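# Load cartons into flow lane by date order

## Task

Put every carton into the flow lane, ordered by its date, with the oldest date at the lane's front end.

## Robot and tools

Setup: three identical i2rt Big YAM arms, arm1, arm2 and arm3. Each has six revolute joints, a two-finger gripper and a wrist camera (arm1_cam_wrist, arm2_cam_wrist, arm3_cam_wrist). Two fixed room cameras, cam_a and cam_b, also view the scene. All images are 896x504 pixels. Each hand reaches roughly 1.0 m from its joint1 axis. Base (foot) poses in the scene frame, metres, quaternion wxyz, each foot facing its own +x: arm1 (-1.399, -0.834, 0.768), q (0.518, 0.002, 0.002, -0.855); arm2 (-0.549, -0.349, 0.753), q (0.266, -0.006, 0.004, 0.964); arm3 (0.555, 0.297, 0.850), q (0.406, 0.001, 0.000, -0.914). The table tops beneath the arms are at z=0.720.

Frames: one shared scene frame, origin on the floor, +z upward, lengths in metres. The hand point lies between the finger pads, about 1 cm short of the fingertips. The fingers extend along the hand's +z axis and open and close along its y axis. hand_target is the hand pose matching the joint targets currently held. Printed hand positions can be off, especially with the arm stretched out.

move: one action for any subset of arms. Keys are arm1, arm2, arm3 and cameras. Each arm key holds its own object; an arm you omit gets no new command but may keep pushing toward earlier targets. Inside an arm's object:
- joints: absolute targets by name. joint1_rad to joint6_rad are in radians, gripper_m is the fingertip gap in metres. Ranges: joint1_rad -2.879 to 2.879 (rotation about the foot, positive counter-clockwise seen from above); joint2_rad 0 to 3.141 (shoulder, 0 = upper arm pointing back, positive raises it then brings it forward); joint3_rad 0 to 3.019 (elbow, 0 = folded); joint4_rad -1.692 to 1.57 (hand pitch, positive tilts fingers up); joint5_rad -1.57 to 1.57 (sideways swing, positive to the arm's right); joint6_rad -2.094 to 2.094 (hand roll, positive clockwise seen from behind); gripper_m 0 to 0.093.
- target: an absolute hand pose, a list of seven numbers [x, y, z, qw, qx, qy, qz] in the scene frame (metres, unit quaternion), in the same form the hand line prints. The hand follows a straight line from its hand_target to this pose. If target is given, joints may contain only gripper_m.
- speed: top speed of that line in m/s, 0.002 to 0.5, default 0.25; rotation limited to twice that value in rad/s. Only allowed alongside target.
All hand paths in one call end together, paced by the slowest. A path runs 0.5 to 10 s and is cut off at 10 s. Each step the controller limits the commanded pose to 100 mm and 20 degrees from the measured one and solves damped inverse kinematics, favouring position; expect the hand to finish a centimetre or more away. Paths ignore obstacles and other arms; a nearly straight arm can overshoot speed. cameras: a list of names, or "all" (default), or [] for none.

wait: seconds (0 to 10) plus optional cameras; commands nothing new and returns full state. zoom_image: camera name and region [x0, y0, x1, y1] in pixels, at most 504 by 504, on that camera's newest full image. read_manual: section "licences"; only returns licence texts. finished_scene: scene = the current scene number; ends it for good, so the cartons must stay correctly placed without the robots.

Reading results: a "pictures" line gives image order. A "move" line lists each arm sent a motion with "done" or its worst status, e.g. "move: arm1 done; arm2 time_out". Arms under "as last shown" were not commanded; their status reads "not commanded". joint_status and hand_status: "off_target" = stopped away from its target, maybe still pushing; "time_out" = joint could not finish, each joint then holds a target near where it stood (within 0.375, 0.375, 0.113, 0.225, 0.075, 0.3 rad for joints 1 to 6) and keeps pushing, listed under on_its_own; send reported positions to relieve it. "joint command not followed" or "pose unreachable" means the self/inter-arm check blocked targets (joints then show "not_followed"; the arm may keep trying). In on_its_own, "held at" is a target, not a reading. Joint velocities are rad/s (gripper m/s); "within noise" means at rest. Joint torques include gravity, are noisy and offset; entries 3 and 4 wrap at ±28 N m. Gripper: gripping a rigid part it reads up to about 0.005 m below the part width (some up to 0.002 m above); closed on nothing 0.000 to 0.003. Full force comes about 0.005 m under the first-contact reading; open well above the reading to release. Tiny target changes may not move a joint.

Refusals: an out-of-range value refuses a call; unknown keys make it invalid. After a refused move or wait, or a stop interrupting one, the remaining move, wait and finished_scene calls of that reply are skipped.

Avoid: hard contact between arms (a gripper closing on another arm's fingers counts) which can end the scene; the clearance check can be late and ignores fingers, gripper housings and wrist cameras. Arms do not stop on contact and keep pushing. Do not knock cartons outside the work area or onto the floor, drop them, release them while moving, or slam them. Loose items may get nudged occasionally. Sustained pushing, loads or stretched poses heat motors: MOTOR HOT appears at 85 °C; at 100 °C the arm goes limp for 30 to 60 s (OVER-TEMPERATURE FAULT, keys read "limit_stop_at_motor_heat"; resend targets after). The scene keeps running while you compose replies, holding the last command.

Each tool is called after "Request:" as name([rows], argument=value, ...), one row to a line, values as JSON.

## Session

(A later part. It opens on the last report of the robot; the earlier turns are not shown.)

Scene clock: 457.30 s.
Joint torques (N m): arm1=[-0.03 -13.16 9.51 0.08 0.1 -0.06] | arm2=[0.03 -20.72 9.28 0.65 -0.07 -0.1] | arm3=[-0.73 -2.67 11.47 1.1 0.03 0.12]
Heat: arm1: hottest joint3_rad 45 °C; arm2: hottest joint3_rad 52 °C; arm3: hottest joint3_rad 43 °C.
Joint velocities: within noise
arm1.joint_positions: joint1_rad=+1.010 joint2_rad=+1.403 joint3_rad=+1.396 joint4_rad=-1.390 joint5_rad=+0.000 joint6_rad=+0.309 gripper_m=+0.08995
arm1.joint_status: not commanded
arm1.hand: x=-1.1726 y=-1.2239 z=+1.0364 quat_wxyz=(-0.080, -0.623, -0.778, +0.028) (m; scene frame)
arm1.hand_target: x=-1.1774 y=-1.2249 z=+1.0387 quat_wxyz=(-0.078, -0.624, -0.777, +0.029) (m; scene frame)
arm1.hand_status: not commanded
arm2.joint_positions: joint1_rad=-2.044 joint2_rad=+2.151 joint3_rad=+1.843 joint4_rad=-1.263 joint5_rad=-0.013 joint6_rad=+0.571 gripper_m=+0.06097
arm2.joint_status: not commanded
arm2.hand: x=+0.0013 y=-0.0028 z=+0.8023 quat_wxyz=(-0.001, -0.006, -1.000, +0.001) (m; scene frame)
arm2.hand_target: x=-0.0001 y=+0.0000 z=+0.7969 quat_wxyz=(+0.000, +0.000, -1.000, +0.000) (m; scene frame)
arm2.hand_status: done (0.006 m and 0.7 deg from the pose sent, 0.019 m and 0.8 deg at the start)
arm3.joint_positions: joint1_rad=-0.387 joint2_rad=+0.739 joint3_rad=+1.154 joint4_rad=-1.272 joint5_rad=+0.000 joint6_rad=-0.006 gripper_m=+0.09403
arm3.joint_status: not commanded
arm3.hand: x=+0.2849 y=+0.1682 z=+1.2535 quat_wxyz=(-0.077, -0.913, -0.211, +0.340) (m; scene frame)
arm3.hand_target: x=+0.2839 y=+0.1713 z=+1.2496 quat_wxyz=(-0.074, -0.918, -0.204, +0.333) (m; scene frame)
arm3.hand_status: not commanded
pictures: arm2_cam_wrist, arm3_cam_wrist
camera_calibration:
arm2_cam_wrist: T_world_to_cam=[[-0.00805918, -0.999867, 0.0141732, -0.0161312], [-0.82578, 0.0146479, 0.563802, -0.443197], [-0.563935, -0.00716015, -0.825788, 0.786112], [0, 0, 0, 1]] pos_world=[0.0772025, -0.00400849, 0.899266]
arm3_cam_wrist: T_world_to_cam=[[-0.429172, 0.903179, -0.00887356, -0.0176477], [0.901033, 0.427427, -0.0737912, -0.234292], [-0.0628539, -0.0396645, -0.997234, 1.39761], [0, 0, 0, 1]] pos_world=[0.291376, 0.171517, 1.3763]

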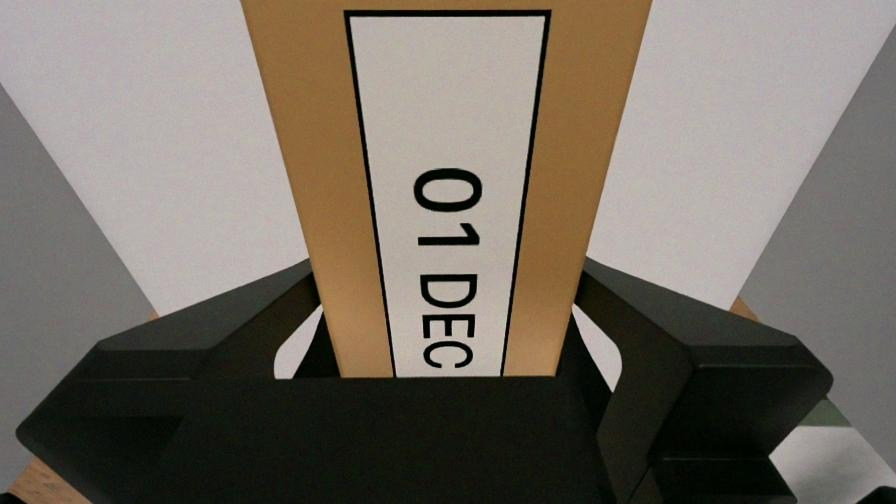

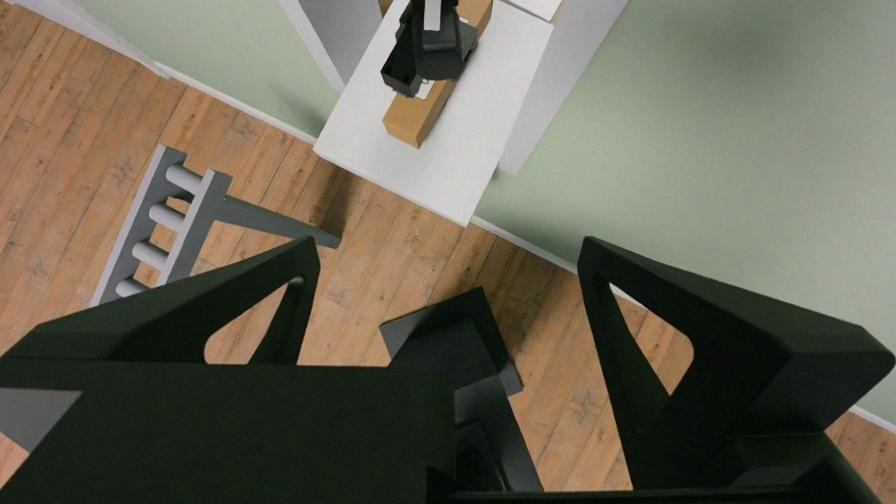

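Request:
move(arm2={"target": [0.0, 0.0, 0.785, 0, 0, 1, 0], "speed": 0.05}, cameras=["arm2_cam_wrist", "arm3_cam_wrist"])

Request:
zoom_image(camera="arm3_cam_wrist", region=[300, 0, 600, 240])

Scene clock: 461.40 s.
Joint torques (N m): arm1=[-0.09 -13.1 9.52 0.08 0.1 -0.06] | arm2=[0.09 -20.37 9.18 0.65 -0.07 -0.09] | arm3=[-0.56 -2.67 11.44 1.17 0.02 0.13]
Heat: arm1: hottest joint3_rad 45 °C; arm2: hottest joint3_rad 51 °C; arm3: hottest joint3_rad 43 °C.
move: arm2 done
Joint velocities: within noise
arm1, arm3: as last shown
arm2.joint_positions: joint1_rad=-2.044 joint2_rad=+2.162 joint3_rad=+1.829 joint4_rad=-1.238 joint5_rad=-0.013 joint6_rad=+0.571 gripper_m=+0.06097
arm2.joint_status: not commanded
arm2.hand: x=+0.0016 y=-0.0028 z=+0.7906 quat_wxyz=(-0.001, -0.006, -1.000, +0.000) (m; scene frame)
arm2.hand_target: x=+0.0000 y=+0.0000 z=+0.7851 quat_wxyz=(+0.000, +0.000, -1.000, +0.000) (m; scene frame)
arm2.hand_status: done (0.006 m and 0.7 deg from the pose sent, 0.018 m and 0.8 deg at the start)
pictures: arm2_cam_wrist, arm3_cam_wrist
camera_calibration:
arm2_cam_wrist: T_world_to_cam=[[-0.00807866, -0.999872, 0.0138074, -0.0156379], [-0.826141, 0.0144534, 0.563279, -0.435917], [-0.563406, -0.00685634, -0.826152, 0.776984], [0, 0, 0, 1]] pos_world=[0.077503, -0.00400818, 0.887665]
arm3_cam_wrist: T_world_to_cam=[[-0.429172, 0.903179, -0.00887356, -0.0176477], [0.901033, 0.427427, -0.0737912, -0.234292], [-0.0628539, -0.0396645, -0.997234, 1.39761], [0, 0, 0, 1]] pos_world=[0.291376, 0.171517, 1.3763]

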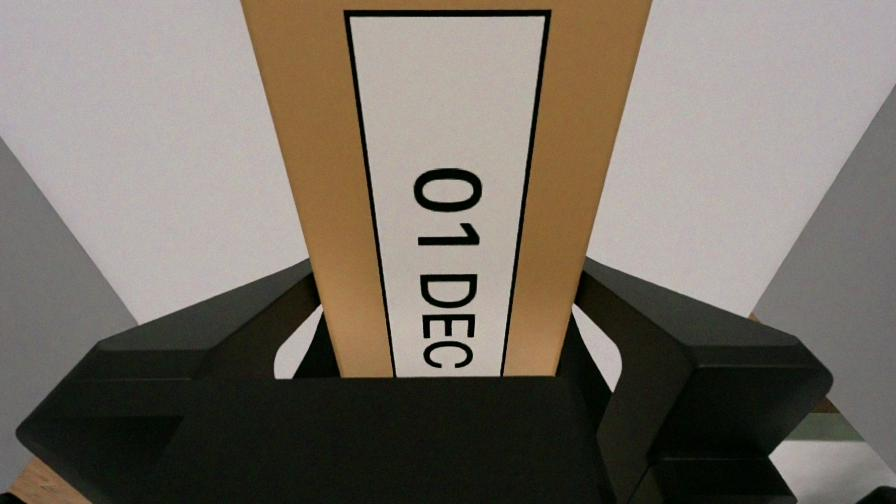

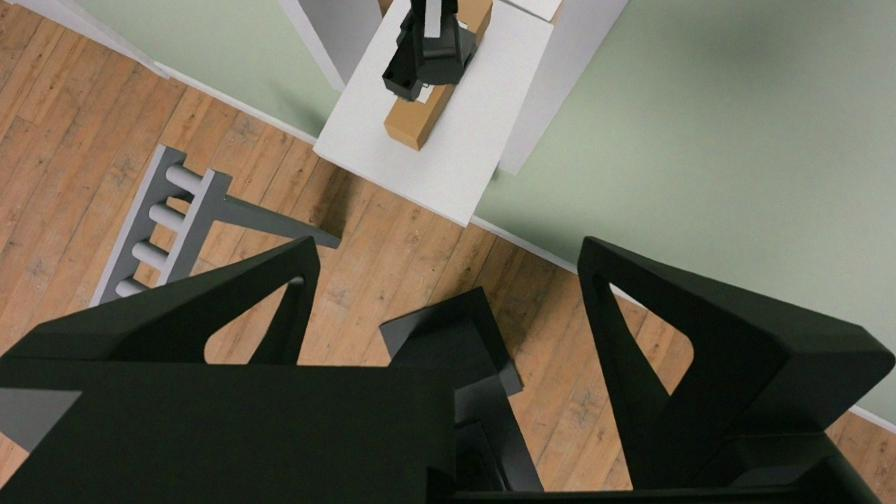

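Scaled by 1.680 from the camera's 896x504 image, which has a finer 1280x720 frame.

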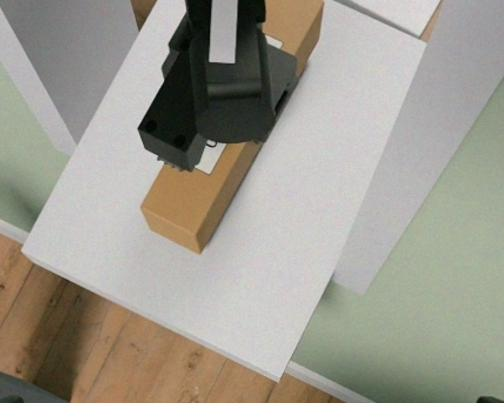

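Request:
move(arm2={"target": [0.0, 0.0, 0.777, 0, 0, 1, 0], "speed": 0.05}, cameras=["arm2_cam_wrist", "arm3_cam_wrist"])

Request:
zoom_image(camera="arm3_cam_wrist", region=[300, 0, 600, 240])

Scene clock: 469.70 s.
Joint torques (N m): arm1=[-0.09 -13.16 9.51 0.08 0.1 -0.06] | arm2=[0.15 -21.19 9.16 0.65 -0.07 -0.09] | arm3=[-0.73 -2.55 11.41 1.09 0.03 0.12]
Heat: arm1: hottest joint3_rad 45 °C; arm2: hottest joint3_rad 50 °C; arm3: hottest joint3_rad 43 °C.
move: arm2 done
Joint velocities: within noise
arm1, arm3: as last shown
arm2.joint_positions: joint1_rad=-2.044 joint2_rad=+2.169 joint3_rad=+1.821 joint4_rad=-1.222 joint5_rad=-0.013 joint6_rad=+0.571 gripper_m=+0.06097
arm2.joint_status: not commanded
arm2.hand: x=+0.0019 y=-0.0028 z=+0.7833 quat_wxyz=(-0.002, -0.006, -1.000, +0.000) (m; scene frame)
arm2.hand_target: x=-0.0001 y=+0.0000 z=+0.7771 quat_wxyz=(+0.000, +0.000, -1.000, +0.000) (m; scene frame)
arm2.hand_status: done (0.007 m and 0.8 deg from the pose sent, 0.014 m and 0.8 deg at the start)
pictures: arm2_cam_wrist, arm3_cam_wrist
camera_calibration:
arm2_cam_wrist: T_world_to_cam=[[-0.00805654, -0.999881, 0.0131609, -0.0150683], [-0.826704, 0.0140645, 0.562461, -0.430957], [-0.562579, -0.00634867, -0.826719, 0.771446], [0, 0, 0, 1]] pos_world=[0.0776038, -0.00410767, 0.880364]
arm3_cam_wrist: T_world_to_cam=[[-0.429172, 0.903179, -0.00887356, -0.0176477], [0.901033, 0.427427, -0.0737912, -0.234292], [-0.0628539, -0.0396645, -0.997234, 1.39761], [0, 0, 0, 1]] pos_world=[0.291376, 0.171517, 1.3763]

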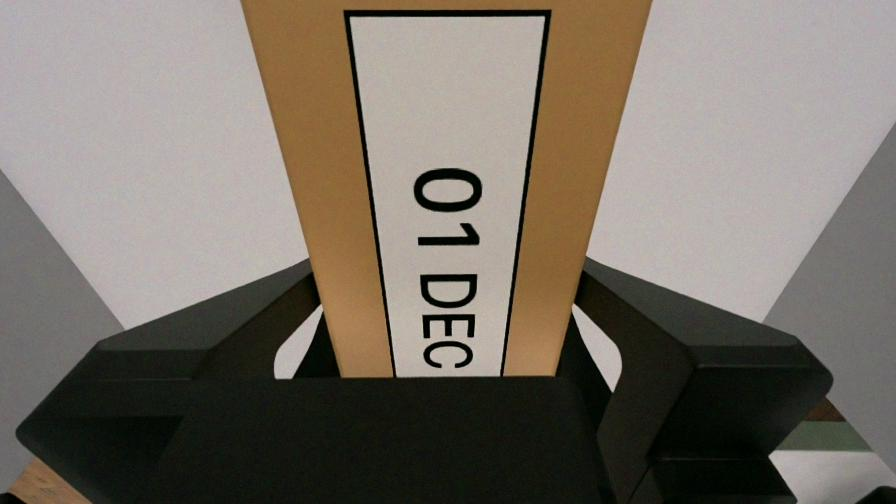

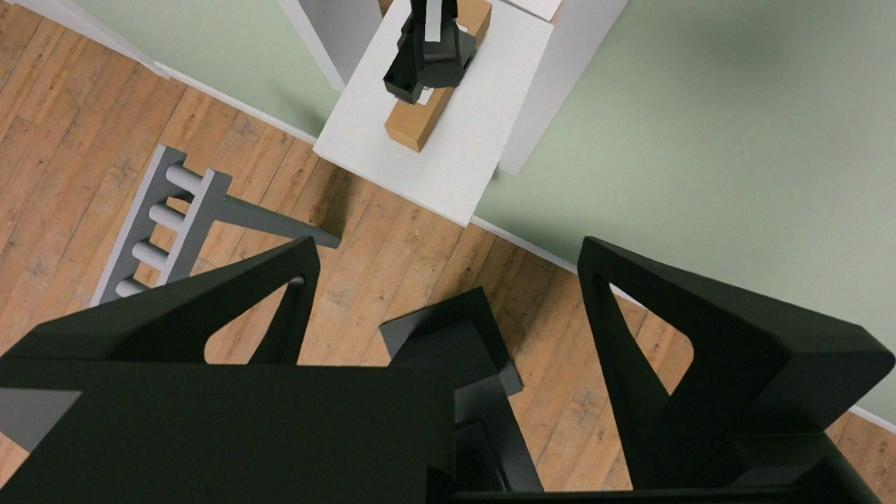

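Scaled by 1.680 from the camera's 896x504 image, which has a finer 1280x720 frame.

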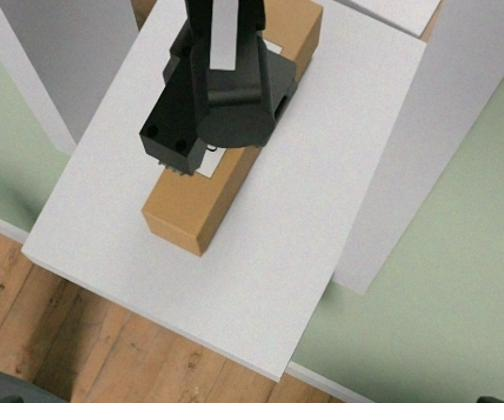

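Request:
move(arm2={"target": [0.0, 0.0, 0.769, 0, 0, 1, 0], "speed": 0.05}, cameras=["arm2_cam_wrist", "arm3_cam_wrist"])

Request:
zoom_image(camera="arm3_cam_wrist", region=[300, 0, 600, 240])

Scene clock: 472.53 s.
Joint torques (N m): arm1=[-0.09 -13.16 9.51 0.08 0.1 -0.06] | arm2=[0.21 -20.48 9.11 0.65 -0.07 -0.09] | arm3=[-0.73 -2.61 11.43 1.16 0.04 0.11]
Heat: arm1: hottest joint3_rad 45 °C; arm2: hottest joint3_rad 50 °C; arm3: hottest joint3_rad 43 °C.
move: arm2 done
Joint velocities: within noise
arm1, arm3: as last shown
arm2.joint_positions: joint1_rad=-2.044 joint2_rad=+2.176 joint3_rad=+1.813 joint4_rad=-1.205 joint5_rad=-0.012 joint6_rad=+0.571 gripper_m=+0.06097
arm2.joint_status: not commanded
arm2.hand: x=+0.0023 y=-0.0027 z=+0.7762 quat_wxyz=(-0.003, -0.006, -1.000, +0.000) (m; scene frame)
arm2.hand_target: x=-0.0001 y=-0.0001 z=+0.7691 quat_wxyz=(+0.000, +0.000, -1.000, +0.000) (m; scene frame)
arm2.hand_status: done (0.008 m and 0.8 deg from the pose sent, 0.015 m and 0.8 deg at the start)
pictures: arm2_cam_wrist, arm3_cam_wrist
camera_calibration:
arm2_cam_wrist: T_world_to_cam=[[-0.00804193, -0.999889, 0.0125067, -0.0143044], [-0.827718, 0.013674, 0.560978, -0.425455], [-0.561087, -0.00584071, -0.827736, 0.766686], [0, 0, 0, 1]] pos_world=[0.0779054, -0.00400715, 0.873463]
arm3_cam_wrist: T_world_to_cam=[[-0.429172, 0.903179, -0.00887356, -0.0176477], [0.901033, 0.427427, -0.0737912, -0.234292], [-0.0628539, -0.0396645, -0.997234, 1.39761], [0, 0, 0, 1]] pos_world=[0.291376, 0.171517, 1.3763]

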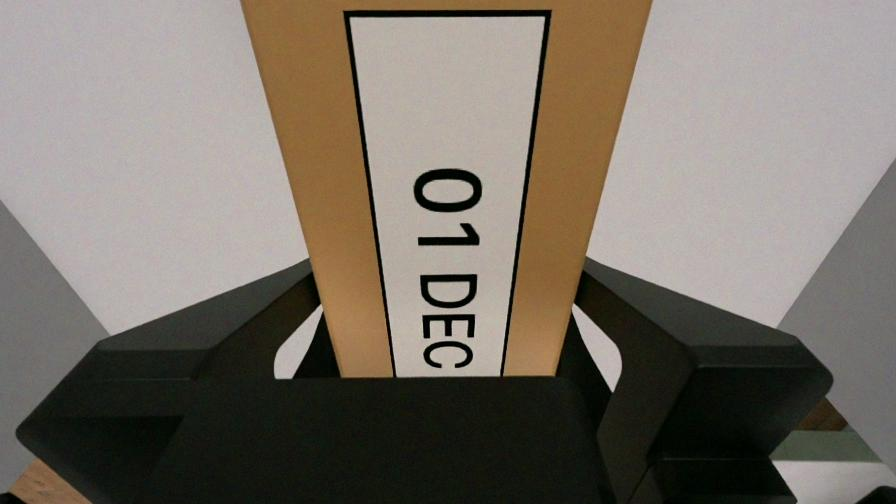

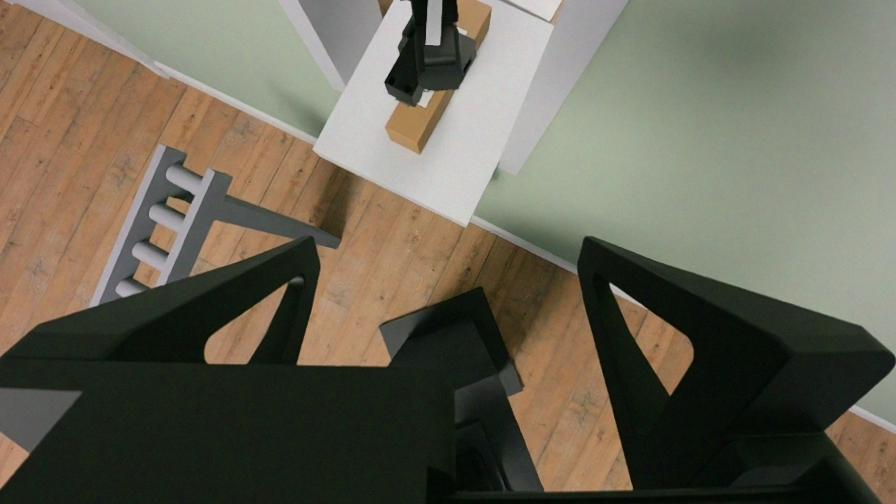

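Scaled by 1.680 from the camera's 896x504 image, which has a finer 1280x720 frame.

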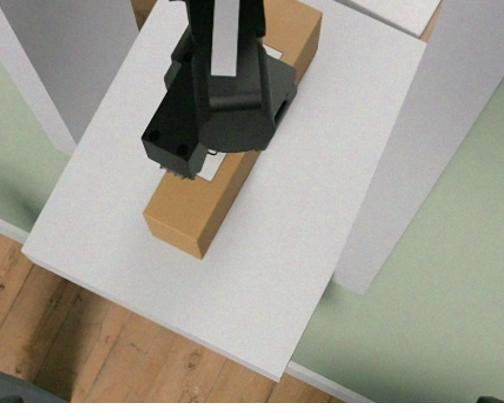

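Request:
move(arm2={"target": [0.0, 0.0, 0.761, 0, 0, 1, 0], "speed": 0.05}, cameras=["arm2_cam_wrist", "arm3_cam_wrist"])

Request:
zoom_image(camera="arm3_cam_wrist", region=[300, 0, 600, 240])

Scene clock: 477.50 s.
Joint torques (N m): arm1=[-0.03 -13.1 9.52 0.08 0.09 -0.06] | arm2=[0.09 -20.07 8.51 0.95 -0.07 -0.09] | arm3=[-0.62 -2.61 11.44 1.16 0.04 0.11]
Heat: arm1: hottest joint3_rad 45 °C; arm2: hottest joint3_rad 50 °C; arm3: hottest joint3_rad 43 °C.
move: arm2 off_target
Joint velocities: within noise
arm1, arm3: as last shown
arm2.joint_positions: joint1_rad=-2.044 joint2_rad=+2.176 joint3_rad=+1.812 joint4_rad=-1.195 joint5_rad=-0.012 joint6_rad=+0.571 gripper_m=+0.06097
arm2.joint_status: not commanded
arm2.hand: x=+0.0040 y=-0.0017 z=+0.7754 quat_wxyz=(-0.006, -0.006, -1.000, -0.002) (m; scene frame)
arm2.hand_target: x=-0.0001 y=-0.0002 z=+0.7612 quat_wxyz=(+0.000, +0.000, -1.000, +0.000) (m; scene frame)
arm2.hand_status: off_target (0.015 m and 1.0 deg from the pose sent, 0.016 m and 0.8 deg at the start)
pictures: arm2_cam_wrist, arm3_cam_wrist
camera_calibration:
arm2_cam_wrist: T_world_to_cam=[[-0.00801906, -0.999934, 0.00823375, -0.00996], [-0.83149, 0.0112418, 0.555426, -0.419322], [-0.555482, -0.00239229, -0.831525, 0.769878], [0, 0, 0, 1]] pos_world=[0.0789111, -0.00340365, 0.873158]
arm3_cam_wrist: T_world_to_cam=[[-0.429172, 0.903179, -0.00887356, -0.0176477], [0.901033, 0.427427, -0.0737912, -0.234292], [-0.0628539, -0.0396645, -0.997234, 1.39761], [0, 0, 0, 1]] pos_world=[0.291376, 0.171517, 1.3763]

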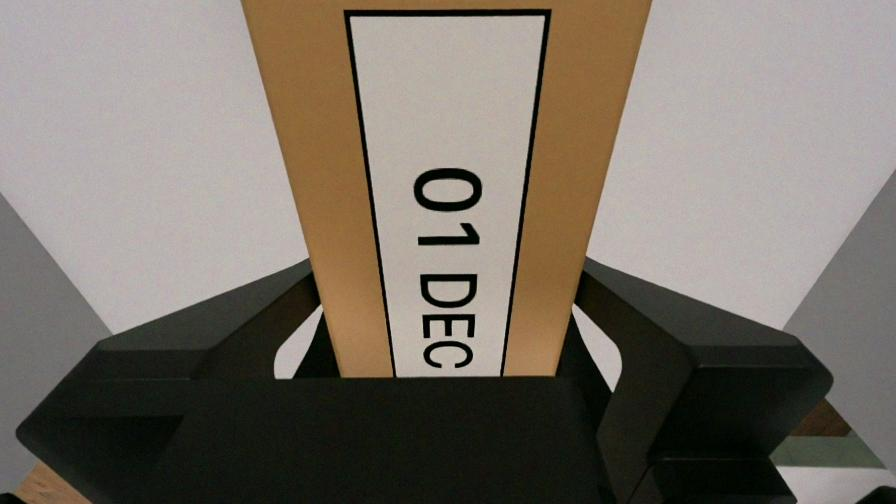

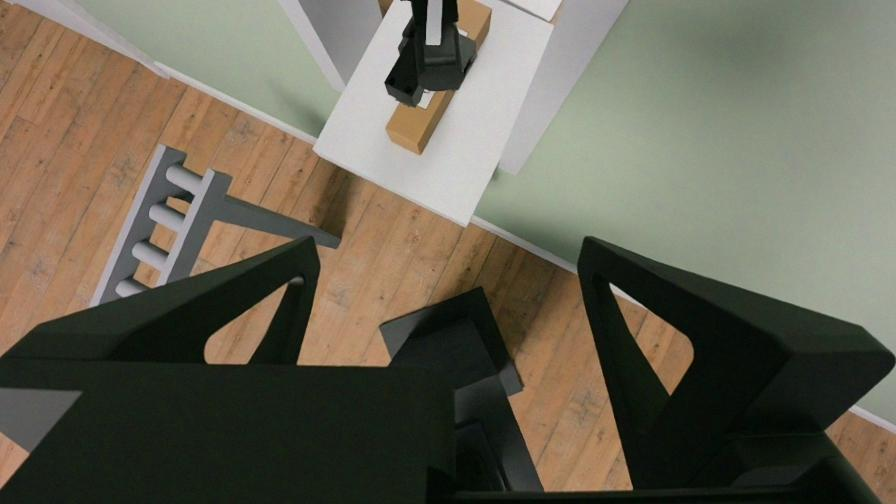

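Scaled by 1.680 from the camera's 896x504 image, which has a finer 1280x720 frame.

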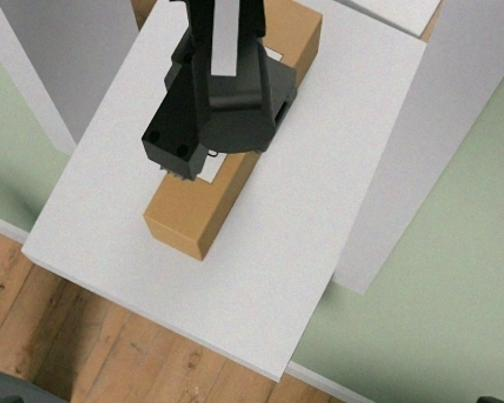

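Request:
move(arm2={"joints": {"gripper_m": 0.09}}, cameras=["arm3_cam_wrist"])

Request:
move(arm2={"target": [0.0, 0.0, 0.90, 0, 0, 1, 0], "speed": 0.25}, cameras=["arm2_cam_wrist", "arm3_cam_wrist"])

Scene clock: 490.63 s.
Joint torques (N m): arm1=[-0.09 -13.16 9.52 0.08 0.1 -0.06] | arm2=[0.09 -20.13 8.59 0.75 -0.06 -0.09] | arm3=[-0.79 -2.49 11.44 1.11 0.03 0.11]
Heat: arm1: hottest joint3_rad 45 °C; arm2: hottest joint2_rad 48 °C; arm3: hottest joint3_rad 43 °C.
move: arm2 done
Joint velocities: within noise
arm1, arm3: as last shown
arm2.joint_positions: joint1_rad=-2.044 joint2_rad=+2.176 joint3_rad=+1.812 joint4_rad=-1.190 joint5_rad=-0.013 joint6_rad=+0.571 gripper_m=+0.08986
arm2.joint_status: all done
arm2.hand: x=+0.0049 y=-0.0009 z=+0.7754 quat_wxyz=(-0.008, -0.006, -1.000, -0.004) (m; scene frame)
arm2.hand_target: x=-0.0001 y=-0.0001 z=+0.7612 quat_wxyz=(+0.000, +0.000, -1.000, +0.000) (m; scene frame)
arm2.hand_status: not commanded
pictures: arm3_cam_wrist
camera_calibration:
arm3_cam_wrist: T_world_to_cam=[[-0.429172, 0.903179, -0.00887356, -0.0176477], [0.901033, 0.427427, -0.0737912, -0.234292], [-0.0628539, -0.0396645, -0.997234, 1.39761], [0, 0, 0, 1]] pos_world=[0.291376, 0.171517, 1.3763]

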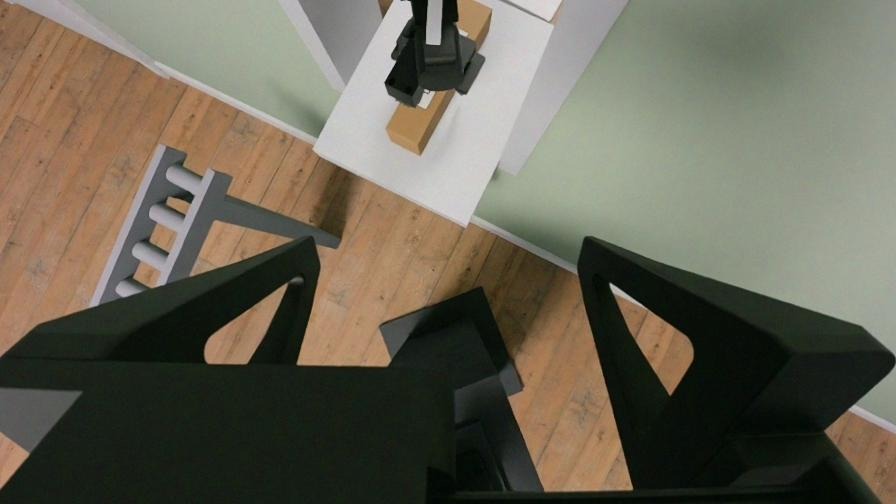

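Scene clock: 492.10 s.
Joint torques (N m): arm1=[-0.15 -13.16 9.52 0.09 0.1 -0.06] | arm2=[-0.09 -18.26 13.93 -0.34 -0.02 -0.11] | arm3=[-0.67 -2.73 11.41 1.13 0.03 0.11]
Heat: arm1: hottest joint3_rad 45 °C; arm2: hottest joint2_rad 48 °C; arm3: hottest joint3_rad 43 °C.
move: arm2 off_target
Joint velocities: within noise
arm1, arm3: as last shown
arm2.joint_positions: joint1_rad=-2.044 joint2_rad=+2.067 joint3_rad=+1.956 joint4_rad=-1.476 joint5_rad=-0.014 joint6_rad=+0.571 gripper_m=+0.08994
arm2.joint_status: not commanded
arm2.hand: x=-0.0103 y=-0.0082 z=+0.8975 quat_wxyz=(+0.006, -0.006, -1.000, +0.004) (m; scene frame)
arm2.hand_target: x=-0.0006 y=-0.0003 z=+0.8999 quat_wxyz=(+0.000, +0.000, -1.000, +0.000) (m; scene frame)
arm2.hand_status: off_target (0.013 m and 1.1 deg from the pose sent, 0.125 m and 1.2 deg at the start)
pictures: arm2_cam_wrist, arm3_cam_wrist
camera_calibration:
arm2_cam_wrist: T_world_to_cam=[[-0.00801051, -0.999743, 0.0211956, -0.0292355], [-0.818275, 0.018737, 0.574522, -0.515932], [-0.574771, -0.0127416, -0.818215, 0.851295], [0, 0, 0, 1]] pos_world=[0.0668914, -0.00871413, 0.993576]
arm3_cam_wrist: T_world_to_cam=[[-0.429172, 0.903179, -0.00887356, -0.0176477], [0.901033, 0.427427, -0.0737912, -0.234292], [-0.0628539, -0.0396645, -0.997234, 1.39761], [0, 0, 0, 1]] pos_world=[0.291376, 0.171517, 1.3763]

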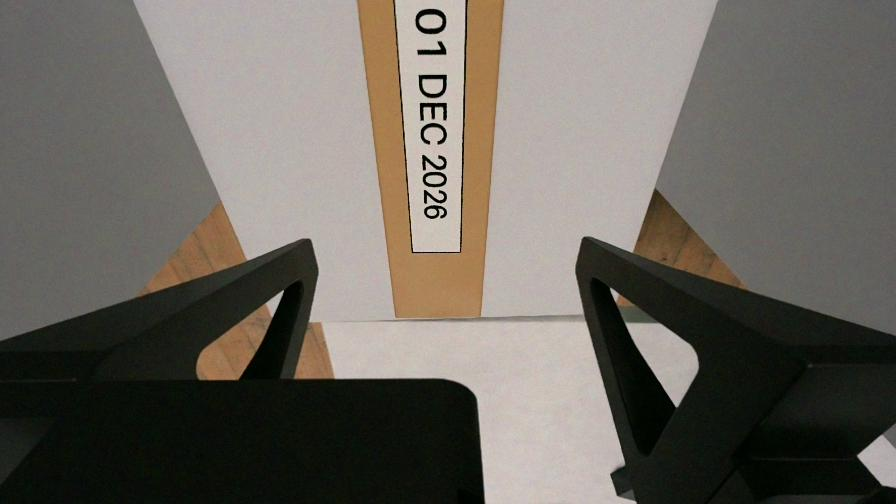

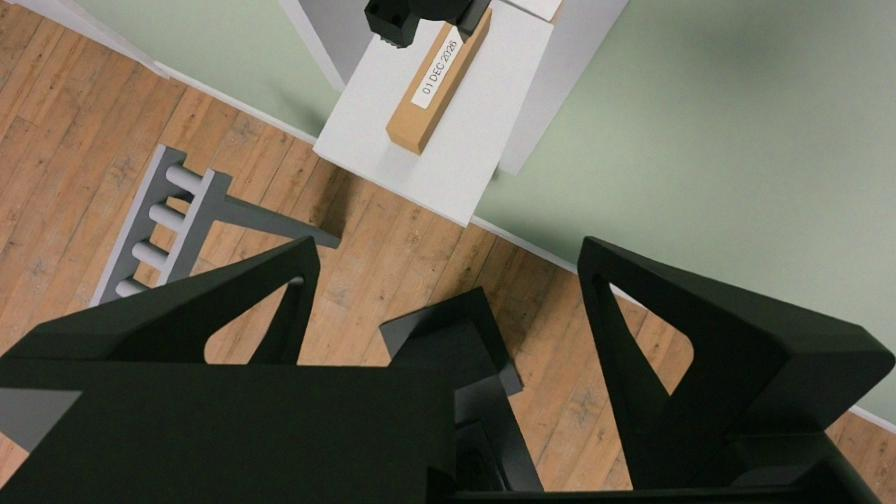

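Request:
move(arm2={"target": [-0.30, 0.0, 0.93, 0, 0, 1, 0], "speed": 0.25}, arm3={"target": [0.25, 0.10, 1.05, 0, 1, 0, 0], "speed": 0.2}, cameras=["arm3_cam_wrist", "cam_b"])

Scene clock: 508.53 s.
Joint torques (N m): arm1=[-0.09 -13.1 9.52 0.08 0.09 -0.06] | arm2=[0.32 -11.46 8.64 0.66 0.06 0.11] | arm3=[1.08 -11.05 12.15 0.08 -0.02 0.15]
Heat: arm1: hottest joint3_rad 45 °C; arm2: hottest joint3_rad 49 °C; arm3: hottest joint3_rad 43 °C.
move: arm2 done; arm3 done
Joint velocities: within noise
arm1: as last shown
arm2.joint_positions: joint1_rad=-1.668 joint2_rad=+1.483 joint3_rad=+1.261 joint4_rad=-1.340 joint5_rad=-0.015 joint6_rad=+0.930 gripper_m=+0.08994
arm2.joint_status: not commanded
arm2.hand: x=-0.2960 y=+0.0009 z=+0.9351 quat_wxyz=(-0.001, +0.003, -1.000, -0.002) (m; scene frame)
arm2.hand_target: x=-0.2999 y=+0.0000 z=+0.9301 quat_wxyz=(+0.000, +0.000, -1.000, +0.000) (m; scene frame)
arm2.hand_status: done (0.007 m and 0.4 deg from the pose sent, 0.292 m and 1.1 deg at the start)
arm3.joint_positions: joint1_rad=-0.270 joint2_rad=+1.289 joint3_rad=+1.109 joint4_rad=-1.383 joint5_rad=+0.004 joint6_rad=+0.569 gripper_m=+0.09403
arm3.joint_status: not commanded
arm3.hand: x=+0.2502 y=+0.1054 z=+1.0486 quat_wxyz=(-0.001, -1.000, +0.001, +0.003) (m; scene frame)
arm3.hand_target: x=+0.2500 y=+0.1000 z=+1.0501 quat_wxyz=(+0.000, -1.000, +0.000, +0.000) (m; scene frame)
arm3.hand_status: done (0.006 m and 0.4 deg from the pose sent, 0.217 m and 48.1 deg at the start)
pictures: arm3_cam_wrist, cam_b
camera_calibration:
arm3_cam_wrist: T_world_to_cam=[[0.0180693, 0.99983, -0.00369828, -0.105137], [0.807249, -0.0124063, 0.59008, -0.817547], [0.589934, -0.0136478, -0.807336, 0.823432], [0, 0, 0, 1]] pos_world=[0.176094, 0.106214, 1.14682]

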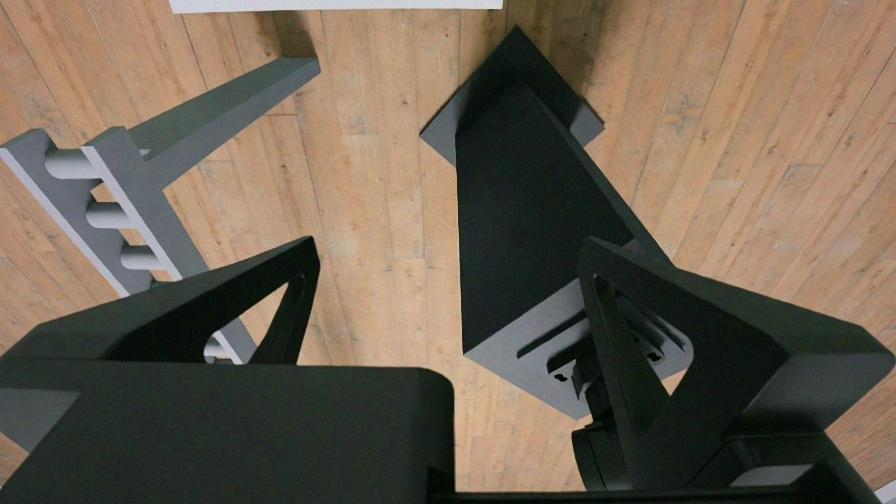

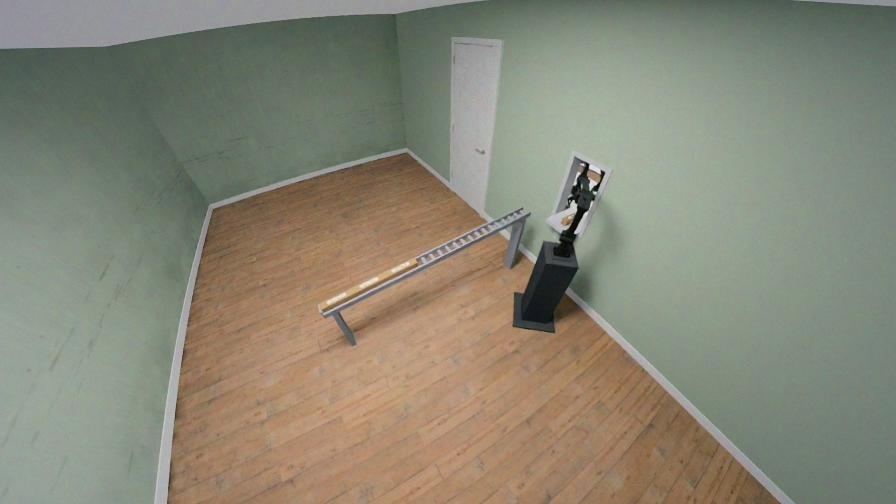

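Request:
move(arm3={"target": [0.05, 0.0, 0.95, 0, 1, 0, 0], "speed": 0.2}, cameras=["arm3_cam_wrist"])

Scene clock: 517.60 s.
Joint torques (N m): arm1=[-0.03 -13.1 9.52 0.09 0.1 -0.06] | arm2=[0.32 -11.46 8.64 0.66 0.06 0.09] | arm3=[-0.85 -21.48 14.61 0.08 -0.01 -0.02]
Heat: arm1: hottest joint3_rad 45 °C; arm2: hottest joint3_rad 48 °C; arm3: hottest joint3_rad 44 °C.
move: arm3 off_target
Joint velocities: within noise
arm1.joint_positions: joint1_rad=+1.010 joint2_rad=+1.403 joint3_rad=+1.396 joint4_rad=-1.390 joint5_rad=+0.000 joint6_rad=+0.309 gripper_m=+0.08995
arm1.joint_status: not commanded
arm1.hand: x=-1.1726 y=-1.2239 z=+1.0364 quat_wxyz=(-0.080, -0.623, -0.778, +0.028) (m; scene frame)
arm1.hand_target: x=-1.1774 y=-1.2249 z=+1.0387 quat_wxyz=(-0.078, -0.624, -0.777, +0.029) (m; scene frame)
arm1.hand_status: not commanded
arm2: as last shown
arm2.hand: x=-0.2960 y=+0.0009 z=+0.9351 quat_wxyz=(-0.001, +0.002, -1.000, -0.002) (m; scene frame)
arm3.joint_positions: joint1_rad=-0.292 joint2_rad=+1.908 joint3_rad=+1.585 joint4_rad=-1.257 joint5_rad=+0.004 joint6_rad=+0.542 gripper_m=+0.09403
arm3.joint_status: not commanded
arm3.hand: x=+0.0654 y=+0.0025 z=+0.9473 quat_wxyz=(+0.004, -1.000, -0.001, -0.004) (m; scene frame)
arm3.hand_target: x=+0.0505 y=+0.0002 z=+0.9500 quat_wxyz=(+0.000, -1.000, +0.000, +0.000) (m; scene frame)
arm3.hand_status: off_target (0.016 m and 0.7 deg from the pose sent, 0.247 m and 0.4 deg at the start)
pictures: arm3_cam_wrist
camera_calibration:
arm3_cam_wrist: T_world_to_cam=[[0.0130244, 0.999898, 0.0058576, -0.00800362], [0.79835, -0.0139259, 0.602032, -0.620548], [0.602052, -0.00316468, -0.79845, 0.840012], [0, 0, 0, 1]] pos_world=[-0.0102124, 0.00201948, 1.04434]

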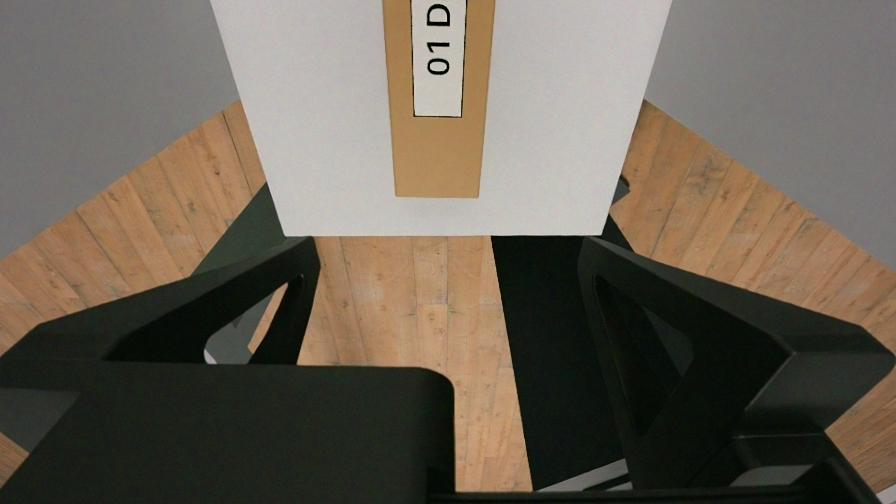

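Request:
move(arm3={"target": [0.02, -0.008, 0.85, 0, 1, 0, 0], "speed": 0.15}, cameras=["arm3_cam_wrist"])

Scene clock: 524.33 s.
Joint torques (N m): arm1=[-0.09 -13.1 9.54 0.09 0.1 -0.06] | arm2=[0.32 -11.52 8.64 0.66 0.06 0.09] | arm3=[-0.91 -24.06 13.5 0.69 -0.02 -0.02]
Heat: arm1: hottest joint3_rad 45 °C; arm2: hottest joint3_rad 48 °C; arm3: hottest joint3_rad 45 °C.
move: arm3 off_target
Joint velocities: within noise
arm1, arm2: as last shown
arm3.joint_positions: joint1_rad=-0.305 joint2_rad=+2.087 joint3_rad=+1.593 joint4_rad=-1.105 joint5_rad=+0.004 joint6_rad=+0.528 gripper_m=+0.09403
arm3.joint_status: not commanded
arm3.hand: x=+0.0390 y=-0.0040 z=+0.8485 quat_wxyz=(+0.009, -1.000, -0.001, -0.012) (m; scene frame)
arm3.hand_target: x=+0.0206 y=-0.0076 z=+0.8504 quat_wxyz=(+0.000, -1.000, +0.000, +0.000) (m; scene frame)
arm3.hand_status: off_target (0.019 m and 1.7 deg from the pose sent, 0.108 m and 0.7 deg at the start)
pictures: arm3_cam_wrist
camera_calibration:
arm3_cam_wrist: T_world_to_cam=[[0.0128515, 0.999796, 0.0155703, -0.00883088], [0.78831, -0.0197102, 0.614963, -0.550752], [0.615144, 0.004371, -0.788403, 0.767939], [0, 0, 0, 1]] pos_world=[-0.0381166, -0.00538299, 0.944274]

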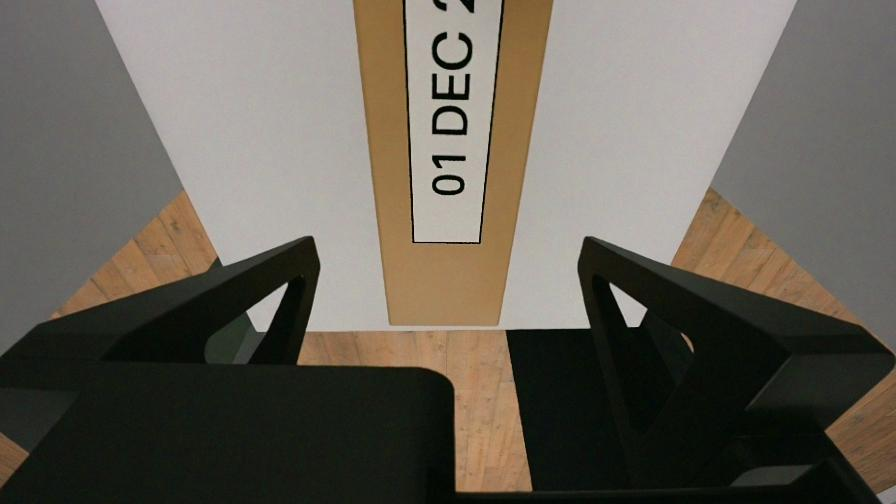

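Request:
move(arm3={"target": [0.02, -0.007, 0.774, 0, 1, 0, 0], "speed": 0.12}, cameras=["arm3_cam_wrist"])

Scene clock: 530.03 s.
Joint torques (N m): arm1=[-0.03 -13.1 9.52 0.06 0.1 -0.06] | arm2=[0.32 -11.52 8.64 0.65 0.06 0.09] | arm3=[-0.85 -24.18 9.2 0.72 -0.05 -0.03]
Heat: arm1: hottest joint3_rad 45 °C; arm2: hottest joint3_rad 48 °C; arm3: hottest joint3_rad 44 °C.
move: arm3 off_target
Joint velocities: within noise
arm1, arm2: as last shown
arm3.joint_positions: joint1_rad=-0.306 joint2_rad=+2.188 joint3_rad=+1.593 joint4_rad=-0.959 joint5_rad=+0.004 joint6_rad=+0.527 gripper_m=+0.09403
arm3.joint_status: not commanded
arm3.hand: x=+0.0220 y=-0.0138 z=+0.7892 quat_wxyz=(-0.003, -1.000, -0.002, +0.007) (m; scene frame)
arm3.hand_target: x=+0.0204 y=-0.0070 z=+0.7743 quat_wxyz=(+0.000, -1.000, +0.000, +0.000) (m; scene frame)
arm3.hand_status: off_target (0.017 m and 0.9 deg from the pose sent, 0.077 m and 1.7 deg at the start)
pictures: arm3_cam_wrist
camera_calibration:
arm3_cam_wrist: T_world_to_cam=[[0.0123124, 0.999893, -0.00785761, 0.0205844], [0.811778, -0.00540717, 0.583941, -0.47696], [0.583836, -0.0135684, -0.811758, 0.750622], [0, 0, 0, 1]] pos_world=[-0.0513077, -0.0129765, 0.888002]

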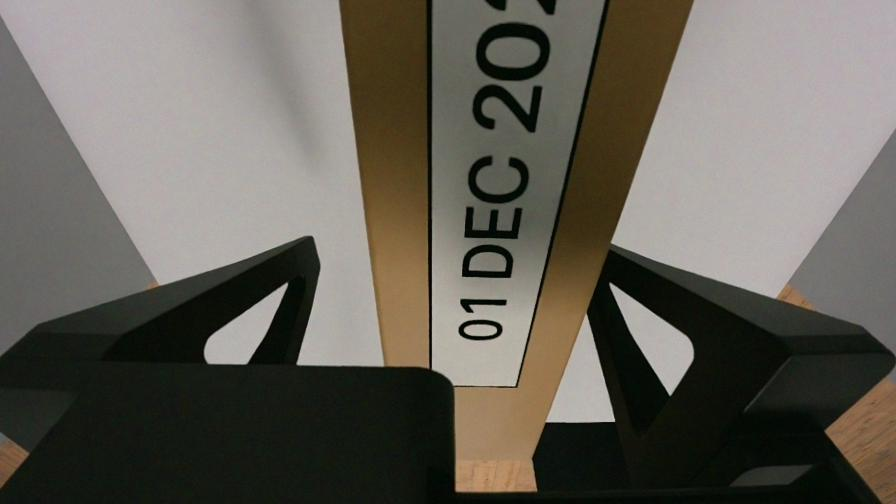

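Request:
move(arm3={"target": [0.03, 0.001, 0.764, 0, 1, 0, 0], "speed": 0.1}, cameras=["arm3_cam_wrist"])

Scene clock: 540.00 s.
Joint torques (N m): arm1=[-0.03 -13.16 9.51 0.08 0.1 -0.06] | arm2=[0.32 -11.46 8.64 0.65 0.06 0.09] | arm3=[-1.08 -24.88 8.35 0.7 -0.02 -0.03]
Heat: arm1: hottest joint3_rad 45 °C; arm2: hottest joint3_rad 47 °C; arm3: hottest joint3_rad 43 °C.
move: arm3 off_target
Joint velocities: within noise
arm1, arm2: as last shown
arm3.joint_positions: joint1_rad=-0.310 joint2_rad=+2.188 joint3_rad=+1.547 joint4_rad=-0.917 joint5_rad=+0.003 joint6_rad=+0.524 gripper_m=+0.09403
arm3.joint_status: not commanded
arm3.hand: x=+0.0306 y=-0.0058 z=+0.7747 quat_wxyz=(-0.002, -1.000, -0.001, +0.005) (m; scene frame)
arm3.hand_target: x=+0.0301 y=+0.0011 z=+0.7642 quat_wxyz=(+0.000, -1.000, +0.000, +0.000) (m; scene frame)
arm3.hand_status: off_target (0.013 m and 0.6 deg from the pose sent, 0.030 m and 0.9 deg at the start)
pictures: arm3_cam_wrist
camera_calibration:
arm3_cam_wrist: T_world_to_cam=[[0.0130385, 0.999898, -0.00584463, 0.0108431], [0.809333, -0.00712065, 0.587306, -0.477989], [0.587205, -0.0123879, -0.809344, 0.731976], [0, 0, 0, 1]] pos_world=[-0.0431082, -0.00517794, 0.873209]

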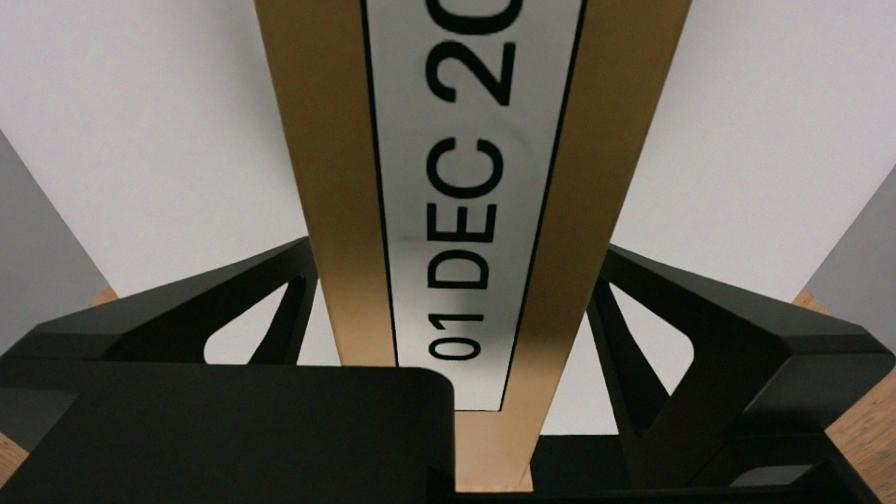

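Request:
move(arm3={"joints": {"gripper_m": 0.056}}, cameras=["arm3_cam_wrist"])

Scene clock: 542.17 s.
Joint torques (N m): arm1=[-0.09 -13.22 9.51 0.09 0.1 -0.06] | arm2=[0.32 -11.46 8.64 0.65 0.05 0.08] | arm3=[-0.62 -25 8.38 0.73 -0.03 -0.02]
Heat: arm1: hottest joint3_rad 45 °C; arm2: hottest joint3_rad 47 °C; arm3: hottest joint3_rad 43 °C.
move: arm3 done
Joint velocities: within noise
arm1, arm2: as last shown
arm3.joint_positions: joint1_rad=-0.311 joint2_rad=+2.188 joint3_rad=+1.547 joint4_rad=-0.917 joint5_rad=+0.004 joint6_rad=+0.523 gripper_m=+0.05877
arm3.joint_status: all done
arm3.hand: x=+0.0303 y=-0.0054 z=+0.7747 quat_wxyz=(-0.001, -1.000, -0.001, +0.005) (m; scene frame)
arm3.hand_target: x=+0.0302 y=+0.0010 z=+0.7642 quat_wxyz=(+0.000, -1.000, +0.000, +0.000) (m; scene frame)
arm3.hand_status: not commanded
pictures: arm3_cam_wrist
camera_calibration:
arm3_cam_wrist: T_world_to_cam=[[0.0134199, 0.999894, -0.00570166, 0.0103393], [0.809624, -0.00751955, 0.586901, -0.477379], [0.586796, -0.0124924, -0.809638, 0.732395], [0, 0, 0, 1]] pos_world=[-0.0434078, -0.00477855, 0.873209]

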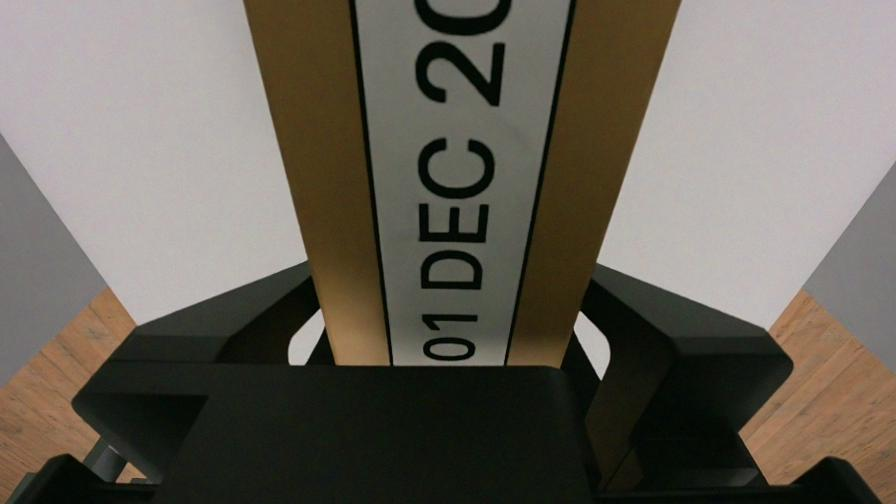

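Request:
move(arm3={"joints": {"gripper_m": 0.052}}, cameras=[])

Request:
move(arm3={"target": [0.03, 0.0, 0.88, 0, 1, 0, 0], "speed": 0.15}, cameras=["arm3_cam_wrist"])

Scene clock: 546.40 s.
Joint torques (N m): arm1=[-0.09 -13.16 9.5 0.09 0.1 -0.06] | arm2=[0.32 -11.46 8.62 0.66 0.06 0.09] | arm3=[-0.73 -25 8.39 0.76 -0.02 -0.02]
Heat: arm1: hottest joint3_rad 45 °C; arm2: hottest joint3_rad 47 °C; arm3: hottest joint3_rad 43 °C.
move: arm3 off_target
Joint velocities: within noise
arm1, arm2: as last shown
arm3.joint_positions: joint1_rad=-0.311 joint2_rad=+2.188 joint3_rad=+1.547 joint4_rad=-0.917 joint5_rad=+0.004 joint6_rad=+0.523 gripper_m=+0.05875
arm3.joint_status: gripper_m off_target (ended at +0.05874, target +0.05200)
arm3.hand: x=+0.0303 y=-0.0054 z=+0.7747 quat_wxyz=(-0.001, -1.000, -0.001, +0.005) (m; scene frame)
arm3.hand_target: x=+0.0302 y=+0.0010 z=+0.7642 quat_wxyz=(+0.000, -1.000, +0.000, +0.000) (m; scene frame)
arm3.hand_status: not commanded
pictures: none
No camera images: "cameras" was empty.

Scene clock: 547.97 s.
Joint torques (N m): arm1=[-0.03 -13.16 9.52 0.09 0.1 -0.06] | arm2=[0.32 -11.46 8.64 0.66 0.06 0.09] | arm3=[-0.56 -27.28 14.31 -0.05 0.04 0.02]
Heat: arm1: hottest joint3_rad 45 °C; arm2: hottest joint3_rad 47 °C; arm3: hottest joint3_rad 43 °C.
move: arm3 off_target
Joint velocities: within noise
arm1, arm2: as last shown
arm2.joint_positions: joint1_rad=-1.668 joint2_rad=+1.483 joint3_rad=+1.261 joint4_rad=-1.340 joint5_rad=-0.015 joint6_rad=+0.931 gripper_m=+0.08994
arm3.joint_positions: joint1_rad=-0.311 joint2_rad=+2.062 joint3_rad=+1.555 joint4_rad=-1.129 joint5_rad=+0.002 joint6_rad=+0.522 gripper_m=+0.05873
arm3.joint_status: not commanded
arm3.hand: x=+0.0541 y=+0.0082 z=+0.8504 quat_wxyz=(+0.018, -0.999, -0.002, -0.029) (m; scene frame)
arm3.hand_target: x=+0.0314 y=+0.0008 z=+0.8807 quat_wxyz=(+0.000, -1.000, +0.000, +0.000) (m; scene frame)
arm3.hand_status: off_target (0.039 m and 3.9 deg from the pose sent, 0.105 m and 0.7 deg at the start)
pictures: arm3_cam_wrist
camera_calibration:
arm3_cam_wrist: T_world_to_cam=[[0.0109551, 0.99938, 0.0334694, -0.0363035], [0.767258, -0.0298659, 0.640643, -0.584273], [0.641245, 0.0186614, -0.767109, 0.740455], [0, 0, 0, 1]] pos_world=[-0.0261275, 0.00501327, 0.943535]

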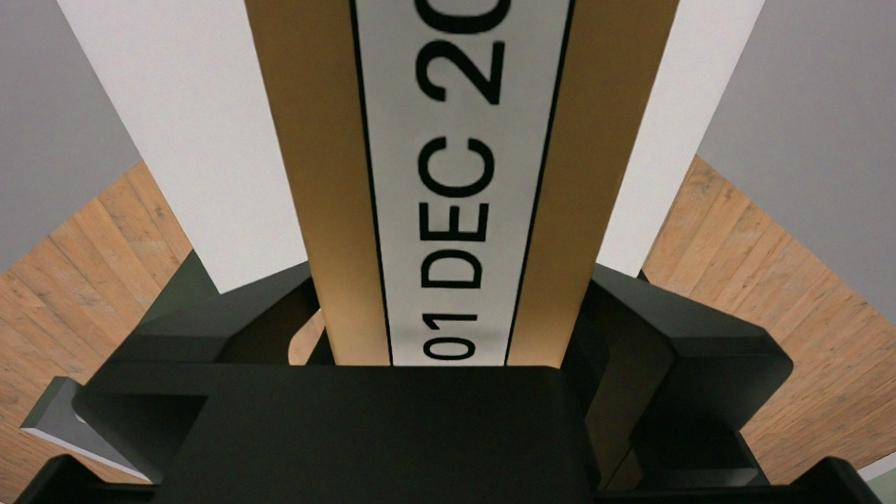

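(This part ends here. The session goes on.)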